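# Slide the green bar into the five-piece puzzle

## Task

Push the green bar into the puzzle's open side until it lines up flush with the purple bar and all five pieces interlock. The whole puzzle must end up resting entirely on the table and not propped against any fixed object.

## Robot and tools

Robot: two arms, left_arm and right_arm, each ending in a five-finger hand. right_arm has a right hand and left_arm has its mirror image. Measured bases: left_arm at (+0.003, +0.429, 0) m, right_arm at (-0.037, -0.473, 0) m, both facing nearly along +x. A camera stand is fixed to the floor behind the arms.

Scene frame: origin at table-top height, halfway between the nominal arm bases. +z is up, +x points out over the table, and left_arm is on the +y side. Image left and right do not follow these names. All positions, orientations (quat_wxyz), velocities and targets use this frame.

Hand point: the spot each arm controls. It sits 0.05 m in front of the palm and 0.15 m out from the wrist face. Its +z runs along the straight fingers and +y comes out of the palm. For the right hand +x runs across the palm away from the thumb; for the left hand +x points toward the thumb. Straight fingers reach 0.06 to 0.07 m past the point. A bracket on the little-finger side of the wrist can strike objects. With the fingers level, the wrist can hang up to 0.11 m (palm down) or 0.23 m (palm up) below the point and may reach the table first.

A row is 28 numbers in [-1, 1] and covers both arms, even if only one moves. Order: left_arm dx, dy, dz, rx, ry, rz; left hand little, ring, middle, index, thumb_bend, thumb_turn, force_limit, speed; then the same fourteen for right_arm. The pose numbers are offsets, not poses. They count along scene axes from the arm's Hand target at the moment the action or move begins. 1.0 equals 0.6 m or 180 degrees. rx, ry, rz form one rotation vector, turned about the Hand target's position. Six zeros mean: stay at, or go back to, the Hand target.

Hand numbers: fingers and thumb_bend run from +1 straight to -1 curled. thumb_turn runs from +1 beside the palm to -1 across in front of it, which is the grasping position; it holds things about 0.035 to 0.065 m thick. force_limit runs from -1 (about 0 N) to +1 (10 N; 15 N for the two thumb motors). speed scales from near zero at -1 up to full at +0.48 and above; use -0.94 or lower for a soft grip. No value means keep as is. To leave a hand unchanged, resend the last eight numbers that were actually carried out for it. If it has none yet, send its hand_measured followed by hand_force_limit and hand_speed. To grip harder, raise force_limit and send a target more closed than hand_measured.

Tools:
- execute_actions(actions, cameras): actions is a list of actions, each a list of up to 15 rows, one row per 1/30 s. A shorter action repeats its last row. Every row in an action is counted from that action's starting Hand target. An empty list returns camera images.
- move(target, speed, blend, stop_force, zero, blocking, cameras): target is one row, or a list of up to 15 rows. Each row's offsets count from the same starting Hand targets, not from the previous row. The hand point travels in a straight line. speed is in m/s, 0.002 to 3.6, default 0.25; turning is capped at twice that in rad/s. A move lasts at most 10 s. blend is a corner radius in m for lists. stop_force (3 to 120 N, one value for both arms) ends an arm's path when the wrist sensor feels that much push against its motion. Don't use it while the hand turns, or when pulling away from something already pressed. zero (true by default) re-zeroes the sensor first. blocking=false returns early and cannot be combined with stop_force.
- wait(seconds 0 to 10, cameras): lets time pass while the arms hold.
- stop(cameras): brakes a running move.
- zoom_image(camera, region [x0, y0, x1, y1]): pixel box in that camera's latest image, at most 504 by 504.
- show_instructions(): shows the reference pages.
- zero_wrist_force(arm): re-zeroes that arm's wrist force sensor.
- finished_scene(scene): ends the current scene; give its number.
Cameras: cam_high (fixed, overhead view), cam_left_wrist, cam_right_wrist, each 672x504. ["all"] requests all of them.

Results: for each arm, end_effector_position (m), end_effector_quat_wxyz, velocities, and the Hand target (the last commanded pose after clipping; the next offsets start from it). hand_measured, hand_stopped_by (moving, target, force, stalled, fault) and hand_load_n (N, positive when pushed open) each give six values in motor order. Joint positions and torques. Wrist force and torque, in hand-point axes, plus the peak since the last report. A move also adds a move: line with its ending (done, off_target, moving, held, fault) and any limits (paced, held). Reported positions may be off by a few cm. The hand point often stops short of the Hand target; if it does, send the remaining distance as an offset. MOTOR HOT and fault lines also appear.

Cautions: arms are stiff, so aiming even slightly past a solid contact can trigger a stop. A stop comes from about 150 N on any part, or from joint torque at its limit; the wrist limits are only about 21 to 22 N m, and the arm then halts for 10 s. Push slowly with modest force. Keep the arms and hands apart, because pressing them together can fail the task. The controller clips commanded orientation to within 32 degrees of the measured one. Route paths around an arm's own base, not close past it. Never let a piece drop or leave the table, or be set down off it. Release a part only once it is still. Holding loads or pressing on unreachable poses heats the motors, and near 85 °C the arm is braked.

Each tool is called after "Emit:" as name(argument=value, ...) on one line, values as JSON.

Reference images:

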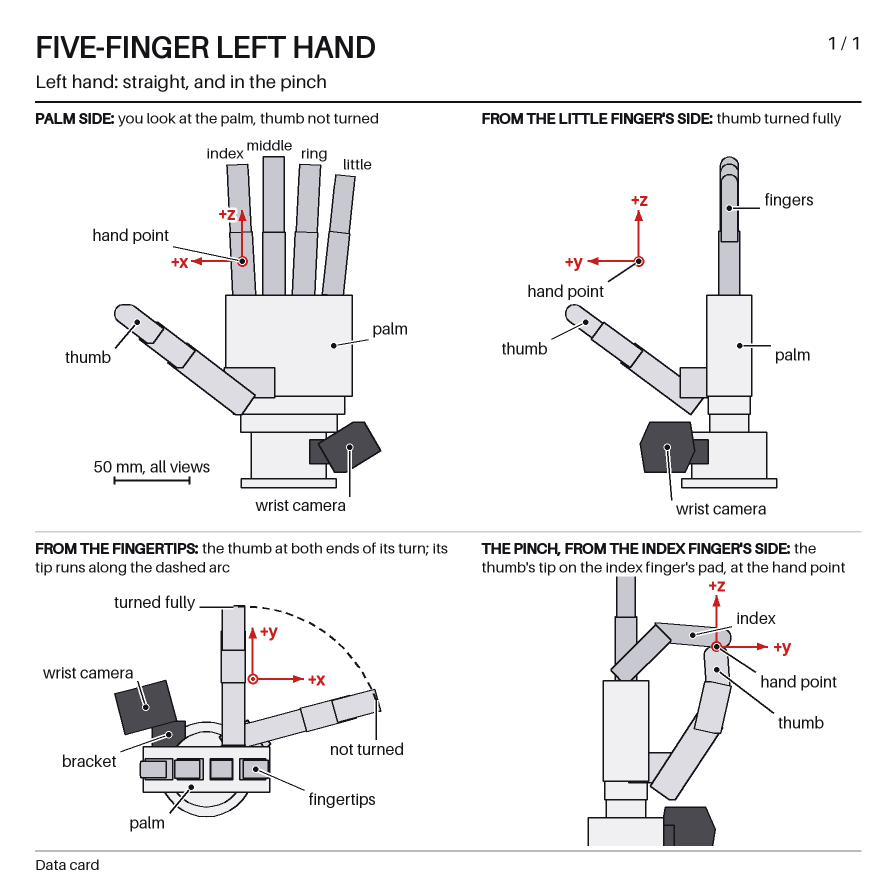

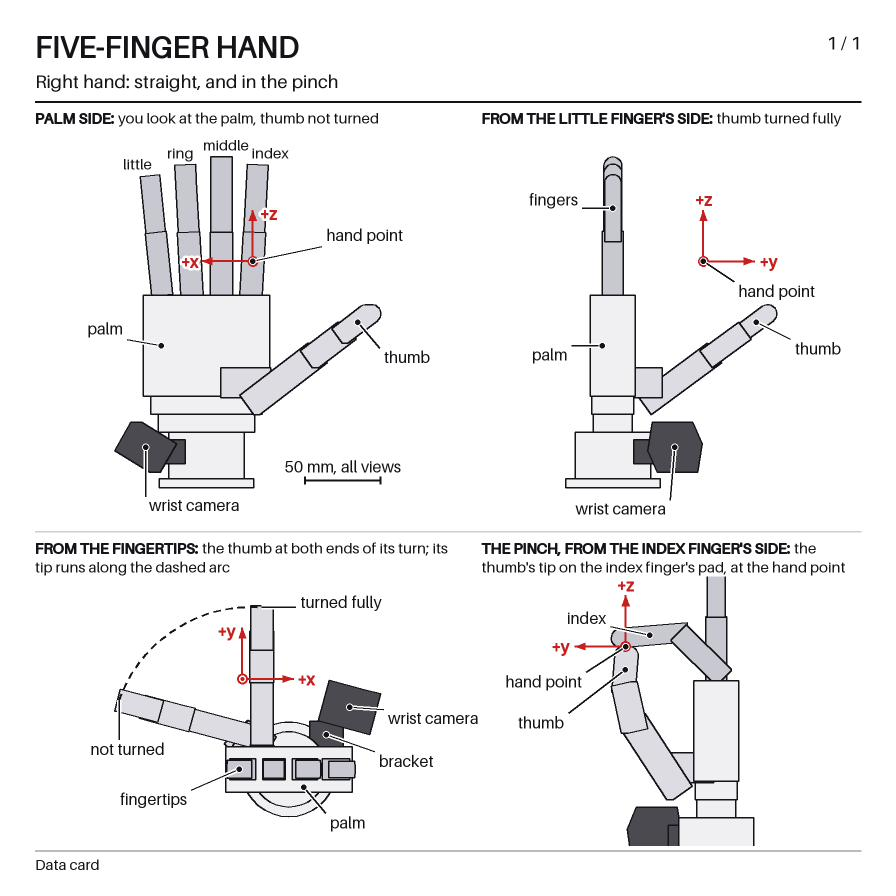

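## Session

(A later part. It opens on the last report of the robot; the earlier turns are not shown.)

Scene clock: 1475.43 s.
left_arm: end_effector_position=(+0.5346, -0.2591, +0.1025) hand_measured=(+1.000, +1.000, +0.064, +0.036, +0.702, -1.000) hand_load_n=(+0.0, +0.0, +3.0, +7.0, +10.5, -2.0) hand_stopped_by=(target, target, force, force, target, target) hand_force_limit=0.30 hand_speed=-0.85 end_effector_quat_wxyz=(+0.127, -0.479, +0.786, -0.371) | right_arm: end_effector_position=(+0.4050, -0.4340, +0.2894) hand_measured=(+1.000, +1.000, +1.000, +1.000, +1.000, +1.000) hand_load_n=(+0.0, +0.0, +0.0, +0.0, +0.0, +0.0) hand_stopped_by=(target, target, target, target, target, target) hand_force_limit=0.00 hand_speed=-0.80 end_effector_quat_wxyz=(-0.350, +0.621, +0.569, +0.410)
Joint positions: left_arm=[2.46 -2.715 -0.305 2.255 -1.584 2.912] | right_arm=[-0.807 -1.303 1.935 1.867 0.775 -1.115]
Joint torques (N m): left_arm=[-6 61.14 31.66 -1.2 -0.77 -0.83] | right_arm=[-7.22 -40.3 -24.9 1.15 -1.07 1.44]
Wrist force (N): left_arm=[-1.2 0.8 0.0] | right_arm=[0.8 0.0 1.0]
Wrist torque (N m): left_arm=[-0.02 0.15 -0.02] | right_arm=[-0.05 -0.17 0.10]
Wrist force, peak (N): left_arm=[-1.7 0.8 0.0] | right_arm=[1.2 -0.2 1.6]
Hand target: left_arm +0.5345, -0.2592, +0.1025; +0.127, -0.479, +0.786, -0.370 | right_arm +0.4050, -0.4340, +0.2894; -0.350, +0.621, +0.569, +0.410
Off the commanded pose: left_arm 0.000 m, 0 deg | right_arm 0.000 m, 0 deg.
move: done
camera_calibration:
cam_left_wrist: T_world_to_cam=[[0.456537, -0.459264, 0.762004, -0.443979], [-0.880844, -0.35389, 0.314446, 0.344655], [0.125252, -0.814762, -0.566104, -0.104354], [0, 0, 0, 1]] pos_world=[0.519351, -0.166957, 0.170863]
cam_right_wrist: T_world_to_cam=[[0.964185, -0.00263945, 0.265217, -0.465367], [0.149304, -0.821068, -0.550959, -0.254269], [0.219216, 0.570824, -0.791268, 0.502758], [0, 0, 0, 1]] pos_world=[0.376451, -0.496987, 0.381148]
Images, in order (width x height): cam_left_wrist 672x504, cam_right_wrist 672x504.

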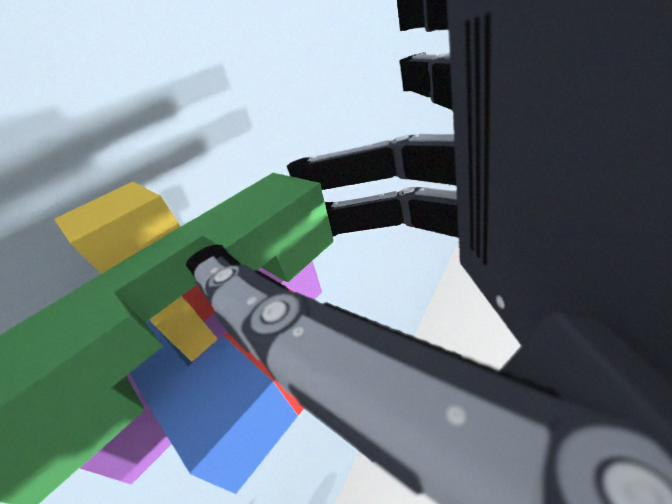

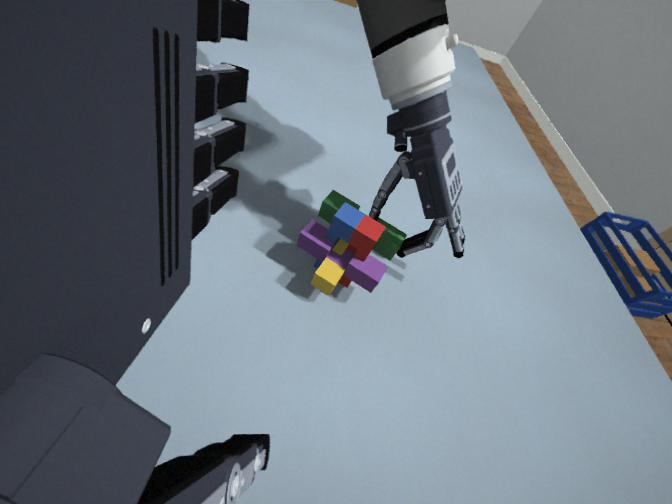

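Emit:
move(target=[-0.00568, -0.01019, 0, 0, 0, 0, 1, 1, -0.25, -0.25, 0.7, -1, 0.3, -0.85, 0, 0, 0, 0, 0, 0, 1, 1, 1, 1, 1, 1, 0, -0.8], speed=0.02, cameras=["cam_right_wrist", "cam_left_wrist"])

Emit:
zoom_image(camera="cam_right_wrist", region=[325, 180, 365, 220])

Emit:
zoom_image(camera="cam_right_wrist", region=[360, 220, 400, 260])

Emit:
zoom_image(camera="cam_left_wrist", region=[90, 370, 210, 490])

Emit:
zoom_image(camera="cam_left_wrist", region=[240, 230, 340, 330])

Scene clock: 1487.23 s.
left_arm: end_effector_position=(+0.5310, -0.2654, +0.1024) hand_measured=(+1.000, +1.000, +0.064, +0.036, +0.702, -1.000) hand_load_n=(+0.0, +0.0, +3.5, +7.5, +10.0, -2.0) hand_stopped_by=(target, target, force, force, target, target) hand_force_limit=0.30 hand_speed=-0.85 end_effector_quat_wxyz=(+0.127, -0.479, +0.786, -0.370) | right_arm: end_effector_position=(+0.4050, -0.4340, +0.2894) hand_measured=(+1.000, +1.000, +1.000, +1.000, +1.000, +1.000) hand_load_n=(+0.0, +0.0, +0.0, +0.0, +0.0, +0.5) hand_stopped_by=(target, target, target, target, target, target) hand_force_limit=0.00 hand_speed=-0.80 end_effector_quat_wxyz=(-0.350, +0.621, +0.569, +0.410)
Joint positions: left_arm=[2.45 -2.739 -0.259 2.231 -1.591 2.905] | right_arm=[-0.807 -1.303 1.935 1.867 0.775 -1.115]
Joint torques (N m): left_arm=[6.36 74.4 12.98 -0.61 0.78 0.9] | right_arm=[-5.47 -39.39 -24.63 1.15 -0.92 1.13]
Wrist force (N): left_arm=[-1.5 0.3 0.4] | right_arm=[1.0 -0.2 1.2]
Wrist torque (N m): left_arm=[-0.01 0.17 -0.02] | right_arm=[-0.10 -0.20 0.10]
Wrist force, peak (N): left_arm=[-1.6 0.1 0.8] | right_arm=[1.3 -0.2 1.5]
Hand target: left_arm +0.5311, -0.2653, +0.1025; +0.127, -0.479, +0.786, -0.370 | right_arm +0.4050, -0.4340, +0.2894; -0.350, +0.621, +0.569, +0.410
Off the commanded pose: left_arm 0.000 m, 0 deg | right_arm 0.000 m, 0 deg.
move: done
camera_calibration:
cam_left_wrist: T_world_to_cam=[[0.456711, -0.459193, 0.761942, -0.445265], [-0.880753, -0.353982, 0.314596, 0.339286], [0.125254, -0.814763, -0.566104, -0.109106], [0, 0, 0, 1]] pos_world=[0.515851, -0.173257, 0.170763]
cam_right_wrist: T_world_to_cam=[[0.964185, -0.00263945, 0.265217, -0.465367], [0.149304, -0.821068, -0.550959, -0.254269], [0.219216, 0.570824, -0.791268, 0.502758], [0, 0, 0, 1]] pos_world=[0.376451, -0.496987, 0.381148]
Images, in order (width x height): cam_left_wrist 672x504, cam_right_wrist 672x504.

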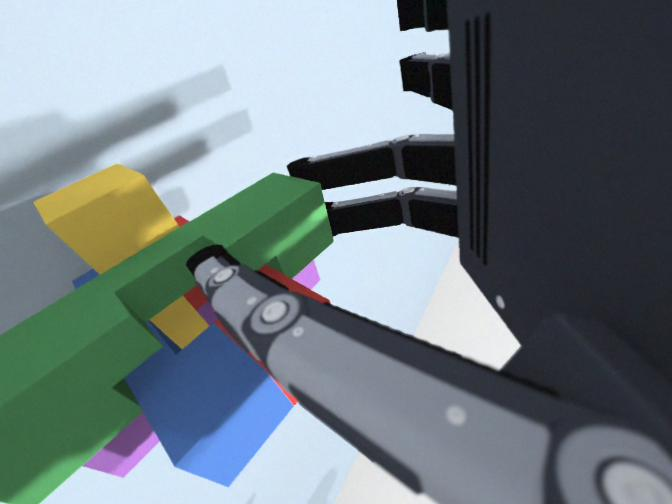

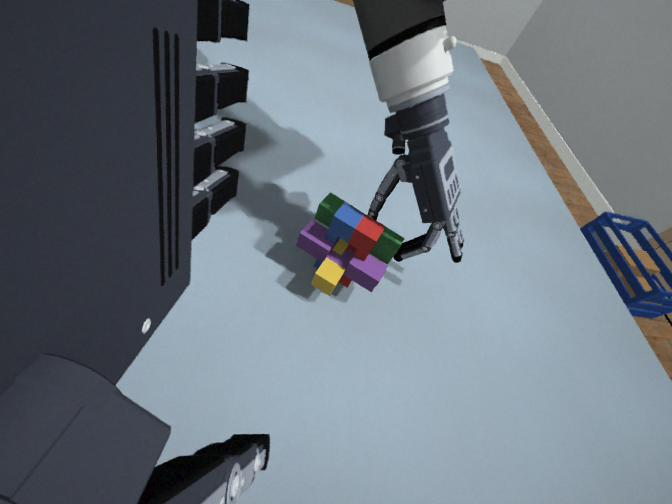

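Scaled by 12.600 from the camera's 672x504 image, which has a finer 960x720 frame.

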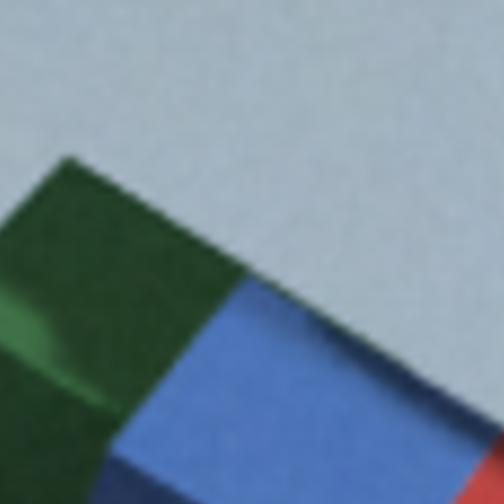

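Scaled by 12.600 from the camera's 672x504 image, which has a finer 960x720 frame.

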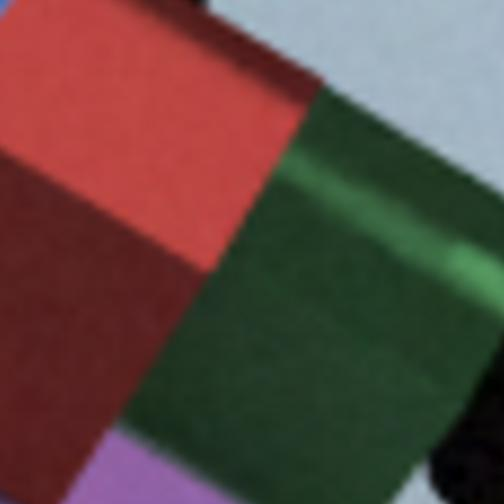

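Scaled by 4.200 from the camera's 672x504 image, which has a finer 960x720 frame.

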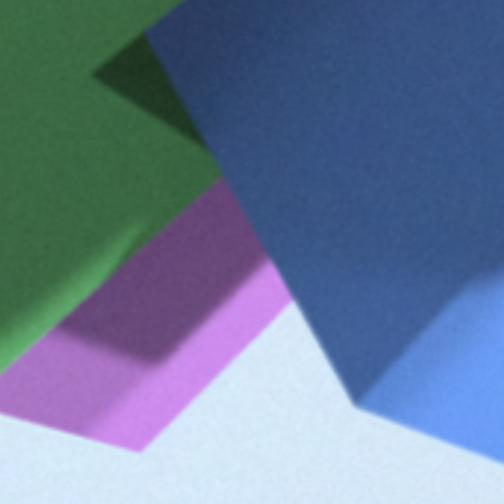

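Scaled by 5.040 from the camera's 672x504 image, which has a finer 960x720 frame.

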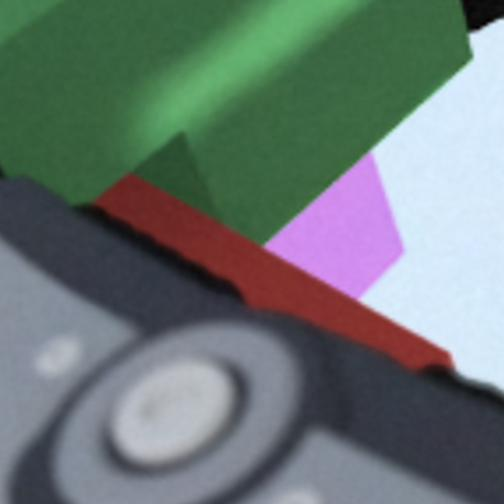

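Emit:
move(target=[-0.00487, -0.00873, 0, 0, 0, 0, 1, 1, -0.25, -0.25, 0.7, -1, 0.3, -0.85, 0, 0, 0, 0, 0, 0, 1, 1, 1, 1, 1, 1, 0, -0.8], speed=0.02, cameras=["cam_right_wrist", "cam_left_wrist"])

Emit:
zoom_image(camera="cam_right_wrist", region=[290, 180, 410, 300])

Scene clock: 1492.17 s.
left_arm: end_effector_position=(+0.5281, -0.2706, +0.1025) hand_measured=(+1.000, +1.000, +0.064, +0.036, +0.702, -1.000) hand_load_n=(+0.0, +0.0, +3.5, +7.5, +10.0, -2.0) hand_stopped_by=(target, target, force, force, target, target) hand_force_limit=0.30 hand_speed=-0.85 end_effector_quat_wxyz=(+0.127, -0.479, +0.786, -0.370) | right_arm: end_effector_position=(+0.4050, -0.4340, +0.2894) hand_measured=(+1.000, +1.000, +1.000, +1.000, +1.000, +1.000) hand_load_n=(+0.0, +0.0, +0.0, +0.0, +0.0, +0.0) hand_stopped_by=(target, target, target, target, target, target) hand_force_limit=0.00 hand_speed=-0.80 end_effector_quat_wxyz=(-0.350, +0.621, +0.569, +0.410)
Joint positions: left_arm=[2.442 -2.763 -0.211 2.207 -1.597 2.899] | right_arm=[-0.807 -1.303 1.935 1.867 0.775 -1.115]
Joint torques (N m): left_arm=[5.84 65.78 22.22 -1.74 0.62 0.61] | right_arm=[-5.75 -40.64 -23.82 1.1 -1.21 1.41]
Wrist force (N): left_arm=[-1.6 0.2 0.6] | right_arm=[1.2 -0.2 1.3]
Wrist torque (N m): left_arm=[0.02 0.17 0.07] | right_arm=[-0.10 -0.23 0.12]
Wrist force, peak (N): left_arm=[-1.8 0.2 0.8] | right_arm=[1.3 -0.1 1.4]
Hand target: left_arm +0.5282, -0.2705, +0.1025; +0.127, -0.479, +0.786, -0.370 | right_arm +0.4050, -0.4340, +0.2894; -0.350, +0.621, +0.569, +0.410
Off the commanded pose: left_arm 0.000 m, 0 deg | right_arm 0.000 m, 0 deg.
move: done
camera_calibration:
cam_left_wrist: T_world_to_cam=[[0.456645, -0.45922, 0.761966, -0.44638], [-0.880788, -0.353947, 0.314538, 0.334893], [0.125253, -0.814763, -0.566104, -0.112922], [0, 0, 0, 1]] pos_world=[0.512951, -0.178457, 0.170863]
cam_right_wrist: T_world_to_cam=[[0.964185, -0.00263945, 0.265217, -0.465367], [0.149304, -0.821068, -0.550959, -0.254269], [0.219216, 0.570824, -0.791268, 0.502758], [0, 0, 0, 1]] pos_world=[0.376451, -0.496987, 0.381148]
Images, in order (width x height): cam_left_wrist 672x504, cam_right_wrist 672x504.

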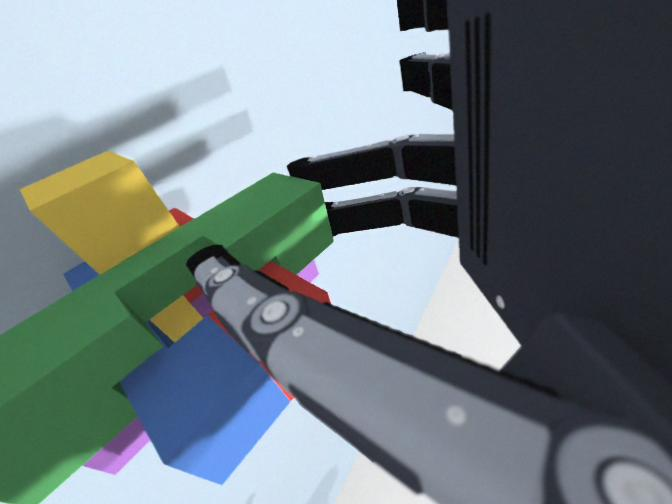

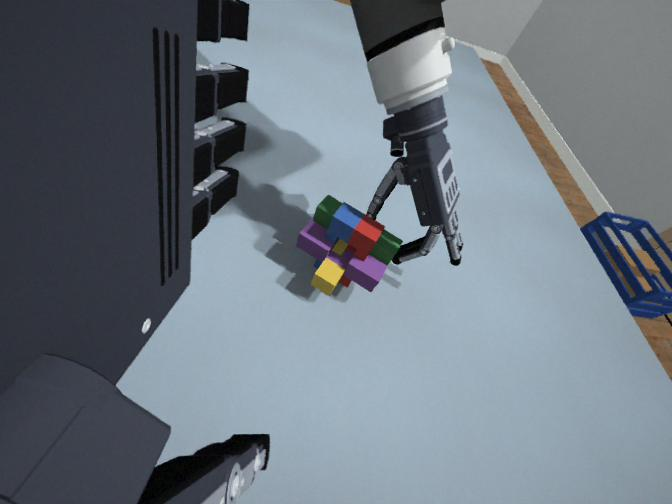

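Scaled by 4.200 from the camera's 672x504 image, which has a finer 960x720 frame.

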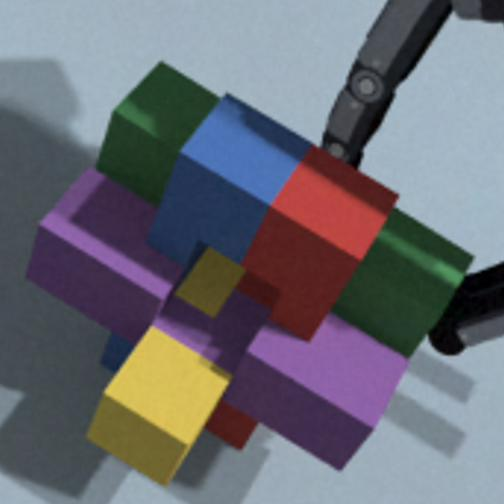

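Emit:
move(target=[-0.00325, -0.00582, 0, 0, 0, 0, 1, 1, -0.25, -0.25, 0.7, -1, 0.3, -0.85, 0, 0, 0, 0, 0, 0, 1, 1, 1, 1, 1, 1, 0, -0.8], speed=0.02, cameras=["cam_right_wrist", "cam_left_wrist"])

Emit:
zoom_image(camera="cam_right_wrist", region=[290, 180, 410, 300])

Scene clock: 1497.47 s.
left_arm: end_effector_position=(+0.5261, -0.2741, +0.1025) hand_measured=(+1.000, +1.000, +0.064, +0.036, +0.702, -1.000) hand_load_n=(+0.0, +0.0, +3.5, +7.5, +10.0, -1.5) hand_stopped_by=(target, target, force, force, target, target) hand_force_limit=0.30 hand_speed=-0.85 end_effector_quat_wxyz=(+0.127, -0.479, +0.786, -0.370) | right_arm: end_effector_position=(+0.4050, -0.4340, +0.2894) hand_measured=(+1.000, +1.000, +1.000, +1.000, +1.000, +1.000) hand_load_n=(+0.0, +0.0, +0.0, +0.0, +0.0, +0.0) hand_stopped_by=(target, target, target, target, target, target) hand_force_limit=0.00 hand_speed=-0.80 end_effector_quat_wxyz=(-0.350, +0.621, +0.569, +0.410)
Joint positions: left_arm=[2.436 -2.782 -0.171 2.187 -1.601 2.895] | right_arm=[-0.807 -1.303 1.935 1.867 0.775 -1.115]
Joint torques (N m): left_arm=[4.83 60.69 29.56 -2.31 -0.06 -0.29] | right_arm=[-5.46 -40.42 -24.93 1.08 -0.68 1.39]
Wrist force (N): left_arm=[-1.4 -0.1 1.0] | right_arm=[0.8 0.0 1.1]
Wrist torque (N m): left_arm=[-0.04 0.15 0.09] | right_arm=[-0.05 -0.17 0.11]
Wrist force, peak (N): left_arm=[-1.8 0.0 0.8] | right_arm=[0.9 -0.1 1.9]
Hand target: left_arm +0.5262, -0.2740, +0.1025; +0.127, -0.479, +0.786, -0.370 | right_arm +0.4050, -0.4340, +0.2894; -0.350, +0.621, +0.569, +0.410
Off the commanded pose: left_arm 0.000 m, 0 deg | right_arm 0.000 m, 0 deg.
move: done
camera_calibration:
cam_left_wrist: T_world_to_cam=[[0.456645, -0.45922, 0.761966, -0.447074], [-0.880788, -0.353947, 0.314538, 0.331893], [0.125253, -0.814763, -0.566104, -0.115524], [0, 0, 0, 1]] pos_world=[0.510951, -0.181957, 0.170863]
cam_right_wrist: T_world_to_cam=[[0.964185, -0.00263945, 0.265217, -0.465367], [0.149304, -0.821068, -0.550959, -0.254269], [0.219216, 0.570824, -0.791268, 0.502758], [0, 0, 0, 1]] pos_world=[0.376451, -0.496987, 0.381148]
Images, in order (width x height): cam_left_wrist 672x504, cam_right_wrist 672x504.

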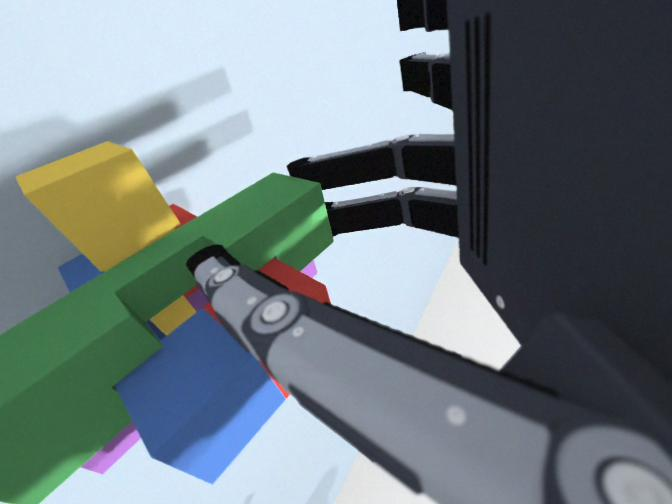

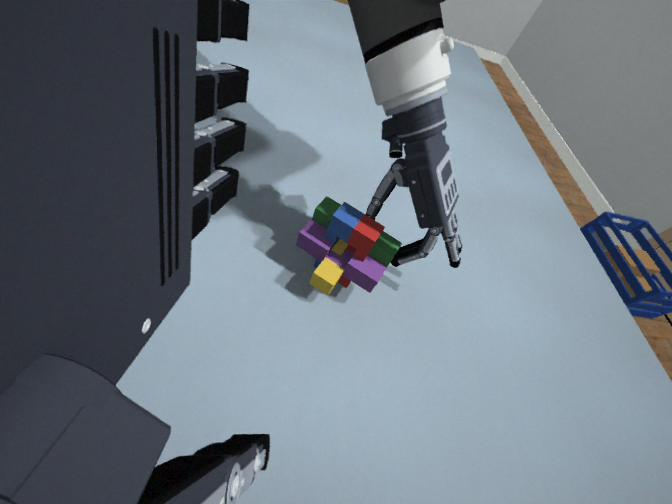

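Scaled by 4.200 from the camera's 672x504 image, which has a finer 960x720 frame.

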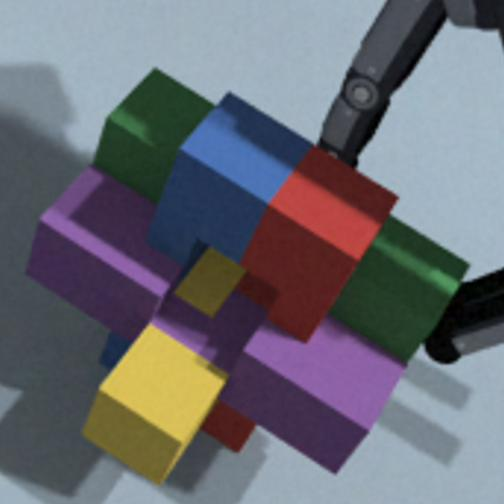

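Emit:
zoom_image(camera="cam_right_wrist", region=[355, 245, 395, 285])

Emit:
zoom_image(camera="cam_right_wrist", region=[295, 195, 335, 235])

Emit:
zoom_image(camera="cam_left_wrist", region=[110, 240, 250, 380])

Scaled by 12.600 from the camera's 672x504 image, which has a finer 960x720 frame.

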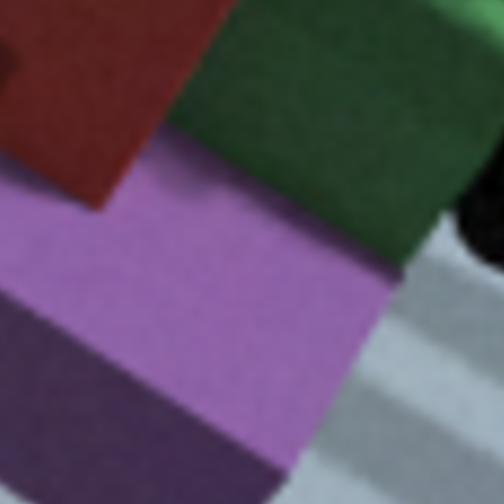

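Scaled by 12.600 from the camera's 672x504 image, which has a finer 960x720 frame.

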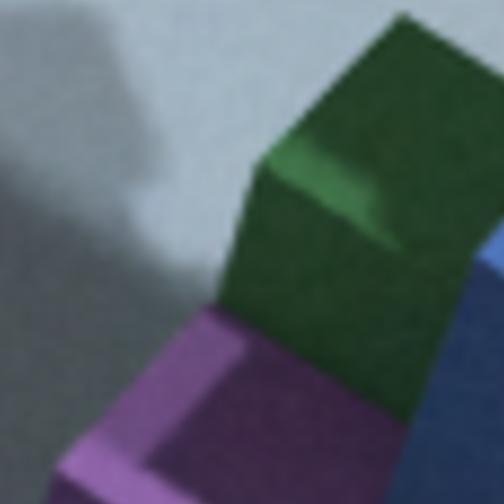

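Scaled by 3.600 from the camera's 672x504 image, which has a finer 960x720 frame.

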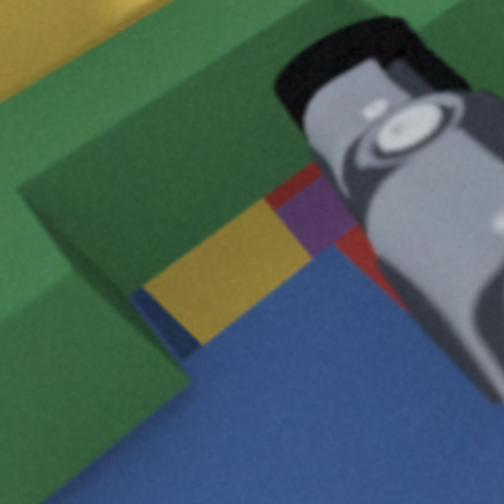

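Emit:
move(target=[0, 0, -0.0133, 0, 0, 0, 1, 1, -0.25, -0.25, 0.7, -1, 0.3, -0.85, 0, 0, 0, 0, 0, 0, 1, 1, 1, 1, 1, 1, 0, -0.8], speed=0.015, stop_force=5, cameras=["cam_right_wrist", "cam_left_wrist"])

Emit:
zoom_image(camera="cam_right_wrist", region=[290, 180, 410, 300])

Emit:
zoom_image(camera="cam_left_wrist", region=[110, 240, 250, 380])

Scene clock: 1527.83 s.
left_arm: end_effector_position=(+0.5263, -0.2741, +0.0949) hand_measured=(+1.000, +1.000, +0.064, +0.036, +0.702, -1.000) hand_load_n=(+0.0, -0.5, +3.5, +4.5, +8.0, -0.5) hand_stopped_by=(target, target, force, force, target, target) hand_force_limit=0.30 hand_speed=-0.85 end_effector_quat_wxyz=(+0.127, -0.479, +0.786, -0.370) | right_arm: end_effector_position=(+0.4050, -0.4340, +0.2894) hand_measured=(+1.000, +1.000, +1.000, +1.000, +1.000, +1.000) hand_load_n=(+0.0, +0.0, +0.0, +0.0, +0.0, +0.0) hand_stopped_by=(target, target, target, target, target, target) hand_force_limit=0.00 hand_speed=-0.80 end_effector_quat_wxyz=(-0.350, +0.621, +0.569, +0.410)
Joint positions: left_arm=[2.437 -2.768 -0.22 2.221 -1.601 2.895] | right_arm=[-0.807 -1.303 1.935 1.867 0.775 -1.115]
Joint torques (N m): left_arm=[1.99 57.84 31.62 -2.75 -0.8 1.58] | right_arm=[-6.48 -39.32 -24.24 1.02 -1.02 1.3]
Wrist force (N): left_arm=[-1.0 -0.9 -0.5] | right_arm=[1.0 0.1 1.3]
Wrist torque (N m): left_arm=[0.01 0.16 0.08] | right_arm=[-0.07 -0.21 0.11]
Wrist force, peak (N): left_arm=[-0.8 -5.2 -2.3] | right_arm=[1.3 -0.4 1.6]
Hand target: left_arm +0.5263, -0.2741, +0.0949; +0.127, -0.479, +0.786, -0.370 | right_arm +0.4050, -0.4340, +0.2894; -0.350, +0.621, +0.569, +0.410
Off the commanded pose: left_arm 0.000 m, 0 deg | right_arm 0.000 m, 0 deg.
move: contact (left_arm)
camera_calibration:
cam_left_wrist: T_world_to_cam=[[0.456701, -0.459303, 0.761882, -0.441435], [-0.880758, -0.354023, 0.314536, 0.334311], [0.125257, -0.814683, -0.566218, -0.11975], [0, 0, 0, 1]] pos_world=[0.511051, -0.181957, 0.163364]
cam_right_wrist: T_world_to_cam=[[0.964185, -0.00263945, 0.265217, -0.465367], [0.149304, -0.821068, -0.550959, -0.254269], [0.219216, 0.570824, -0.791268, 0.502758], [0, 0, 0, 1]] pos_world=[0.376451, -0.496987, 0.381148]
Images, in order (width x height): cam_left_wrist 672x504, cam_right_wrist 672x504.

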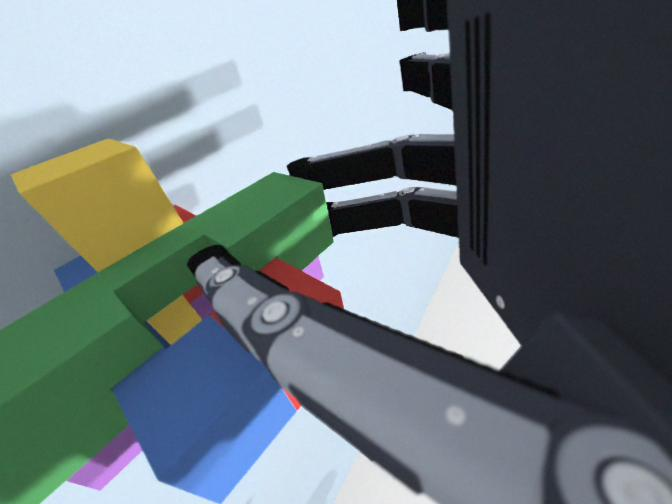

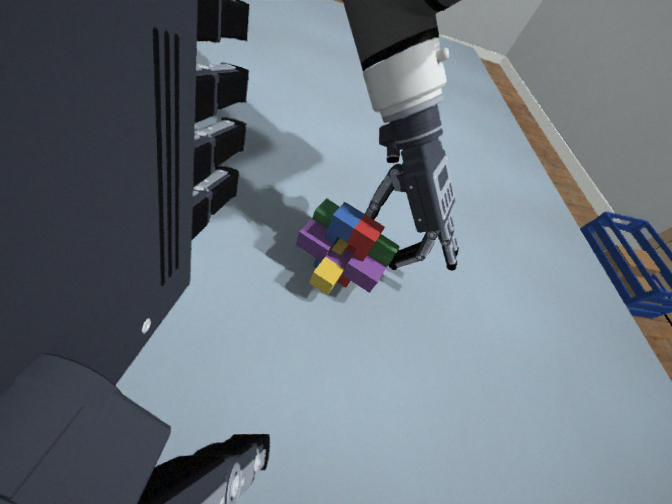

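Scaled by 4.200 from the camera's 672x504 image, which has a finer 960x720 frame.

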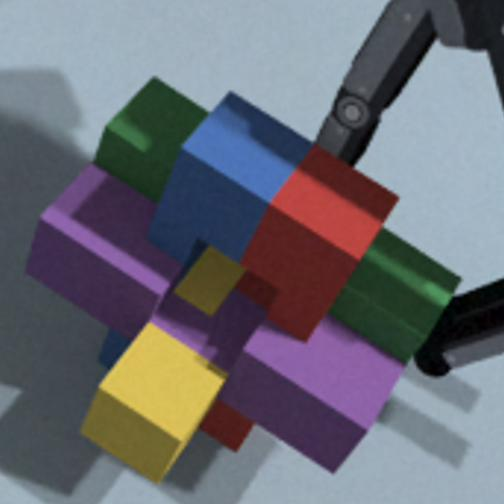

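Scaled by 3.600 from the camera's 672x504 image, which has a finer 960x720 frame.

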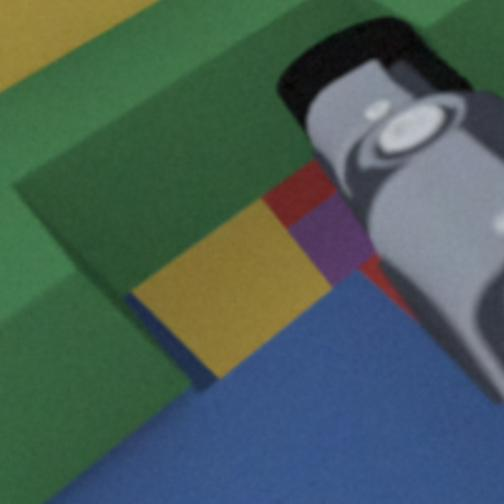

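Emit:
zoom_image(camera="cam_right_wrist", region=[305, 250, 345, 290])

Emit:
zoom_image(camera="cam_right_wrist", region=[355, 245, 395, 285])

Emit:
zoom_image(camera="cam_right_wrist", region=[295, 195, 335, 235])

Emit:
zoom_image(camera="cam_left_wrist", region=[0, 120, 200, 320])

Emit:
zoom_image(camera="cam_left_wrist", region=[60, 340, 240, 500])

Scaled by 12.600 from the camera's 672x504 image, which has a finer 960x720 frame.

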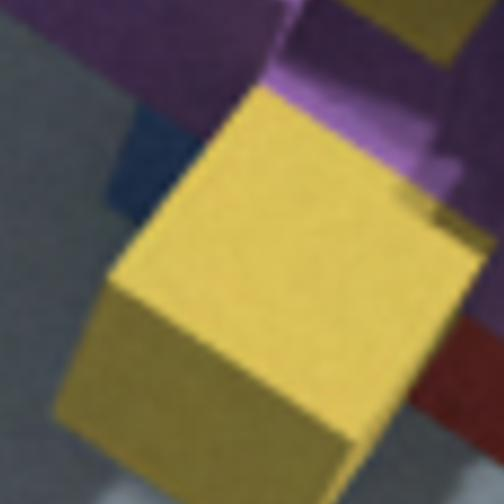

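Scaled by 12.600 from the camera's 672x504 image, which has a finer 960x720 frame.

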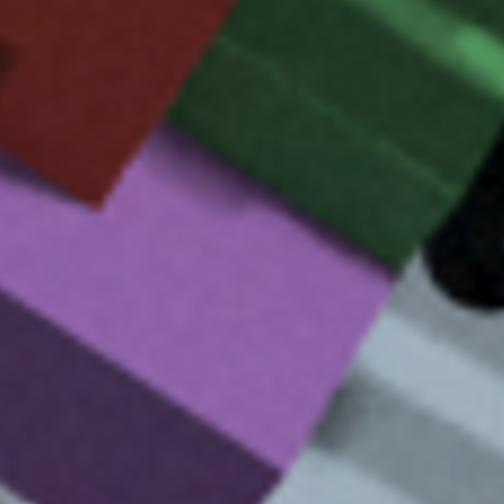

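Scaled by 12.600 from the camera's 672x504 image, which has a finer 960x720 frame.

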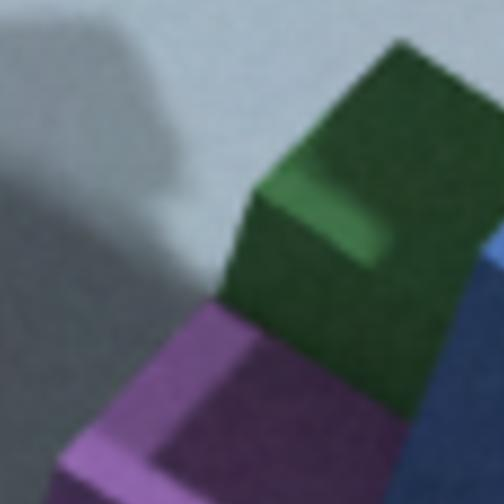

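Scaled by 2.520 from the camera's 672x504 image, which has a finer 960x720 frame.

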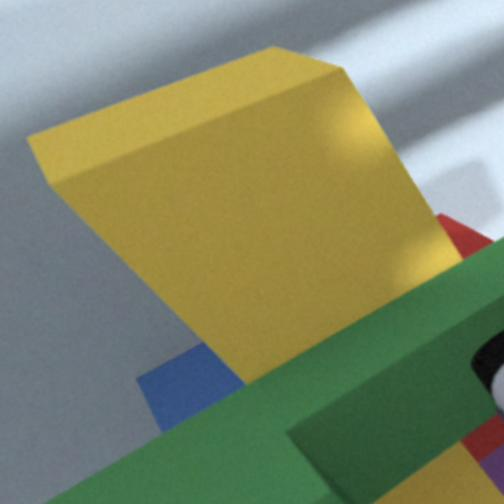

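Scaled by 2.800 from the camera's 672x504 image, which has a finer 960x720 frame.

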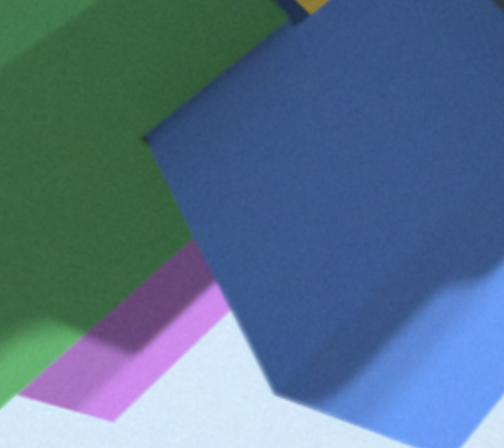

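Emit:
zoom_image(camera="cam_left_wrist", region=[95, 340, 175, 420])

Emit:
zoom_image(camera="cam_left_wrist", region=[240, 230, 340, 330])

Scaled by 6.300 from the camera's 672x504 image, which has a finer 960x720 frame.

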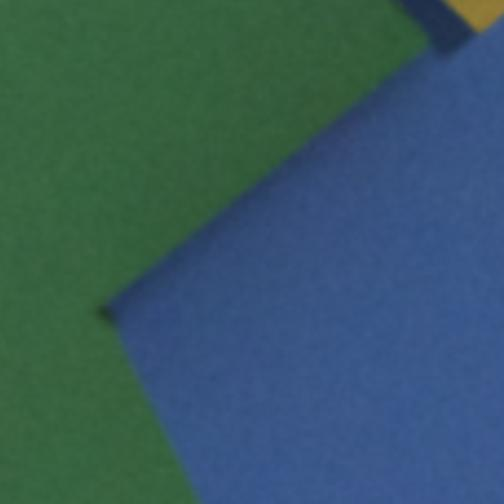

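Scaled by 5.040 from the camera's 672x504 image, which has a finer 960x720 frame.

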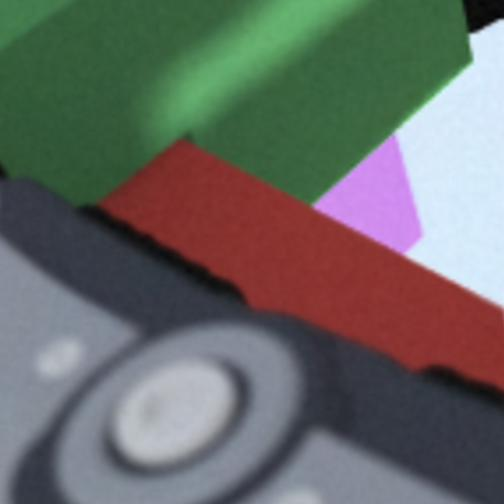

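Emit:
move(target=[[0, 0, 0.0083, 0, 0, 0, 1, 1, -0.25, -0.25, 0.7, -1, 0.3, -0.85, 0, 0, 0, 0, 0, 0, 1, 1, 1, 1, 1, 1, 0, -0.8], [0, 0, 0.0083, 0, 0, 0.00833, 1, 1, -0.25, -0.25, 0.7, -1, 0.3, -0.85, 0, 0, 0, 0, 0, 0, 1, 1, 1, 1, 1, 1, 0, -0.8]], speed=0.015, cameras=["cam_right_wrist", "cam_left_wrist"])

Emit:
zoom_image(camera="cam_right_wrist", region=[290, 180, 410, 300])

Emit:
zoom_image(camera="cam_left_wrist", region=[0, 120, 200, 320])

Emit:
zoom_image(camera="cam_left_wrist", region=[95, 340, 175, 420])

Emit:
zoom_image(camera="cam_left_wrist", region=[240, 230, 340, 330])

Scene clock: 1620.27 s.
left_arm: end_effector_position=(+0.5263, -0.2741, +0.0999) hand_measured=(+1.000, +1.000, +0.064, +0.036, +0.702, -1.000) hand_load_n=(+0.0, +0.0, +3.5, +4.0, +7.5, -2.0) hand_stopped_by=(target, target, force, force, target, target) hand_force_limit=0.30 hand_speed=-0.85 end_effector_quat_wxyz=(+0.132, -0.489, +0.780, -0.369) | right_arm: end_effector_position=(+0.4050, -0.4340, +0.2894) hand_measured=(+1.000, +1.000, +1.000, +1.000, +1.000, +1.000) hand_load_n=(+0.0, +0.0, +0.0, -0.5, +0.0, +0.0) hand_stopped_by=(target, target, target, target, target, target) hand_force_limit=0.00 hand_speed=-0.80 end_effector_quat_wxyz=(-0.350, +0.621, +0.569, +0.410)
Joint positions: left_arm=[2.431 -2.776 -0.191 2.199 -1.624 2.873] | right_arm=[-0.807 -1.303 1.935 1.867 0.775 -1.115]
Joint torques (N m): left_arm=[-2.09 76.33 13.65 -0.31 0.52 0.44] | right_arm=[-5.49 -38.76 -25.89 1.04 -0.56 1.41]
Wrist force (N): left_arm=[-1.2 -1.3 -1.3] | right_arm=[1.0 0.1 1.1]
Wrist torque (N m): left_arm=[-0.07 0.20 0.07] | right_arm=[-0.04 -0.19 0.11]
Wrist force, peak (N): left_arm=[-1.2 -1.8 -1.3] | right_arm=[1.0 0.2 1.7]
Hand target: left_arm +0.5263, -0.2741, +0.0999; +0.132, -0.489, +0.780, -0.369 | right_arm +0.4050, -0.4340, +0.2894; -0.350, +0.621, +0.569, +0.410
Off the commanded pose: left_arm 0.000 m, 0 deg | right_arm 0.000 m, 0 deg.
move: done
camera_calibration:
cam_left_wrist: T_world_to_cam=[[0.468653, -0.447027, 0.761926, -0.4481], [-0.871102, -0.377175, 0.314515, 0.321372], [0.146782, -0.811114, -0.566171, -0.12731], [0, 0, 0, 1]] pos_world=[0.508638, -0.182362, 0.168264]
cam_right_wrist: T_world_to_cam=[[0.964185, -0.00263945, 0.265217, -0.465367], [0.149304, -0.821068, -0.550959, -0.254269], [0.219216, 0.570824, -0.791268, 0.502758], [0, 0, 0, 1]] pos_world=[0.376451, -0.496987, 0.381148]
Images, in order (width x height): cam_left_wrist 672x504, cam_right_wrist 672x504.

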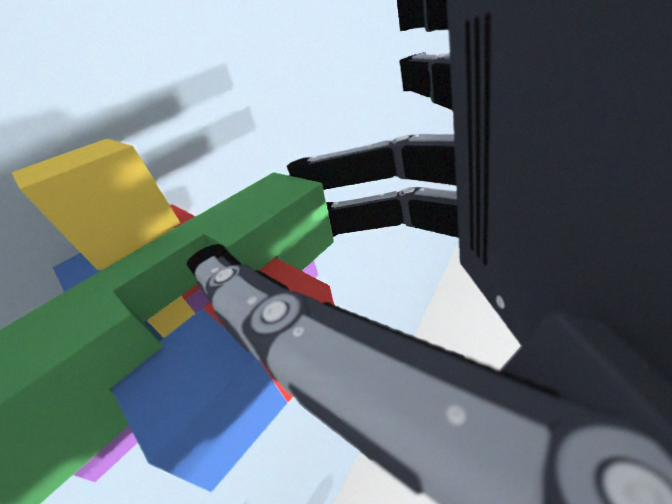

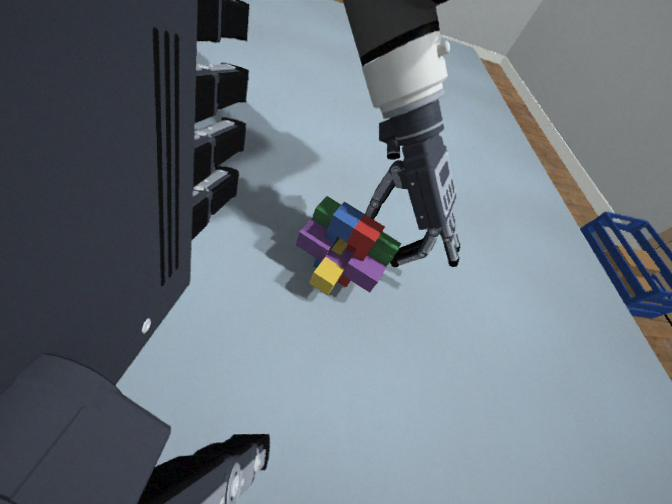

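Scaled by 4.200 from the camera's 672x504 image, which has a finer 960x720 frame.

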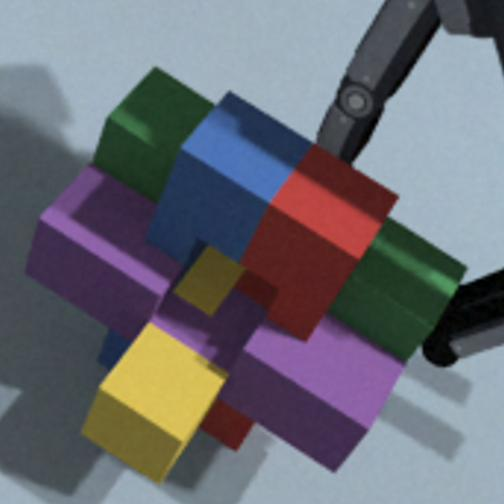

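Scaled by 2.520 from the camera's 672x504 image, which has a finer 960x720 frame.

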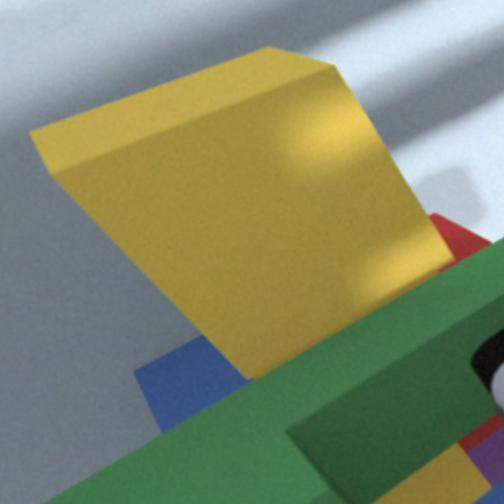

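Scaled by 6.300 from the camera's 672x504 image, which has a finer 960x720 frame.

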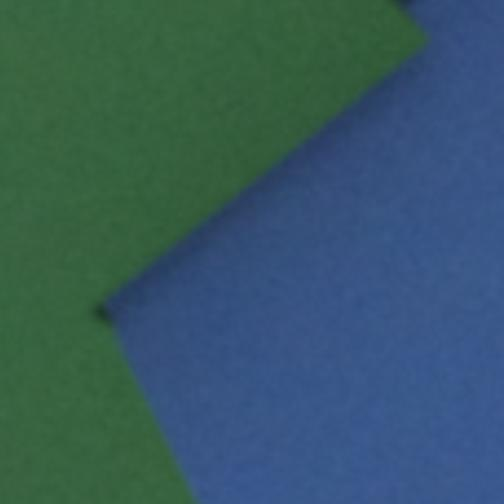

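Scaled by 5.040 from the camera's 672x504 image, which has a finer 960x720 frame.

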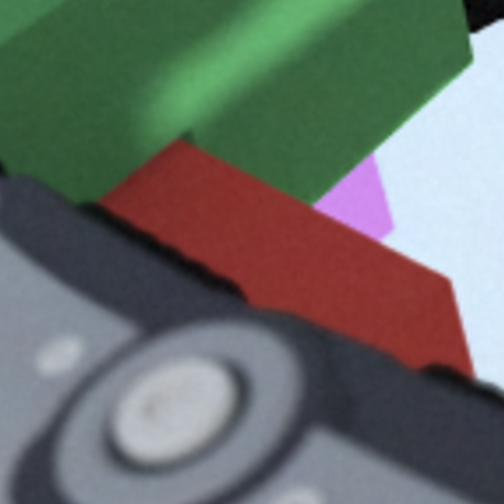

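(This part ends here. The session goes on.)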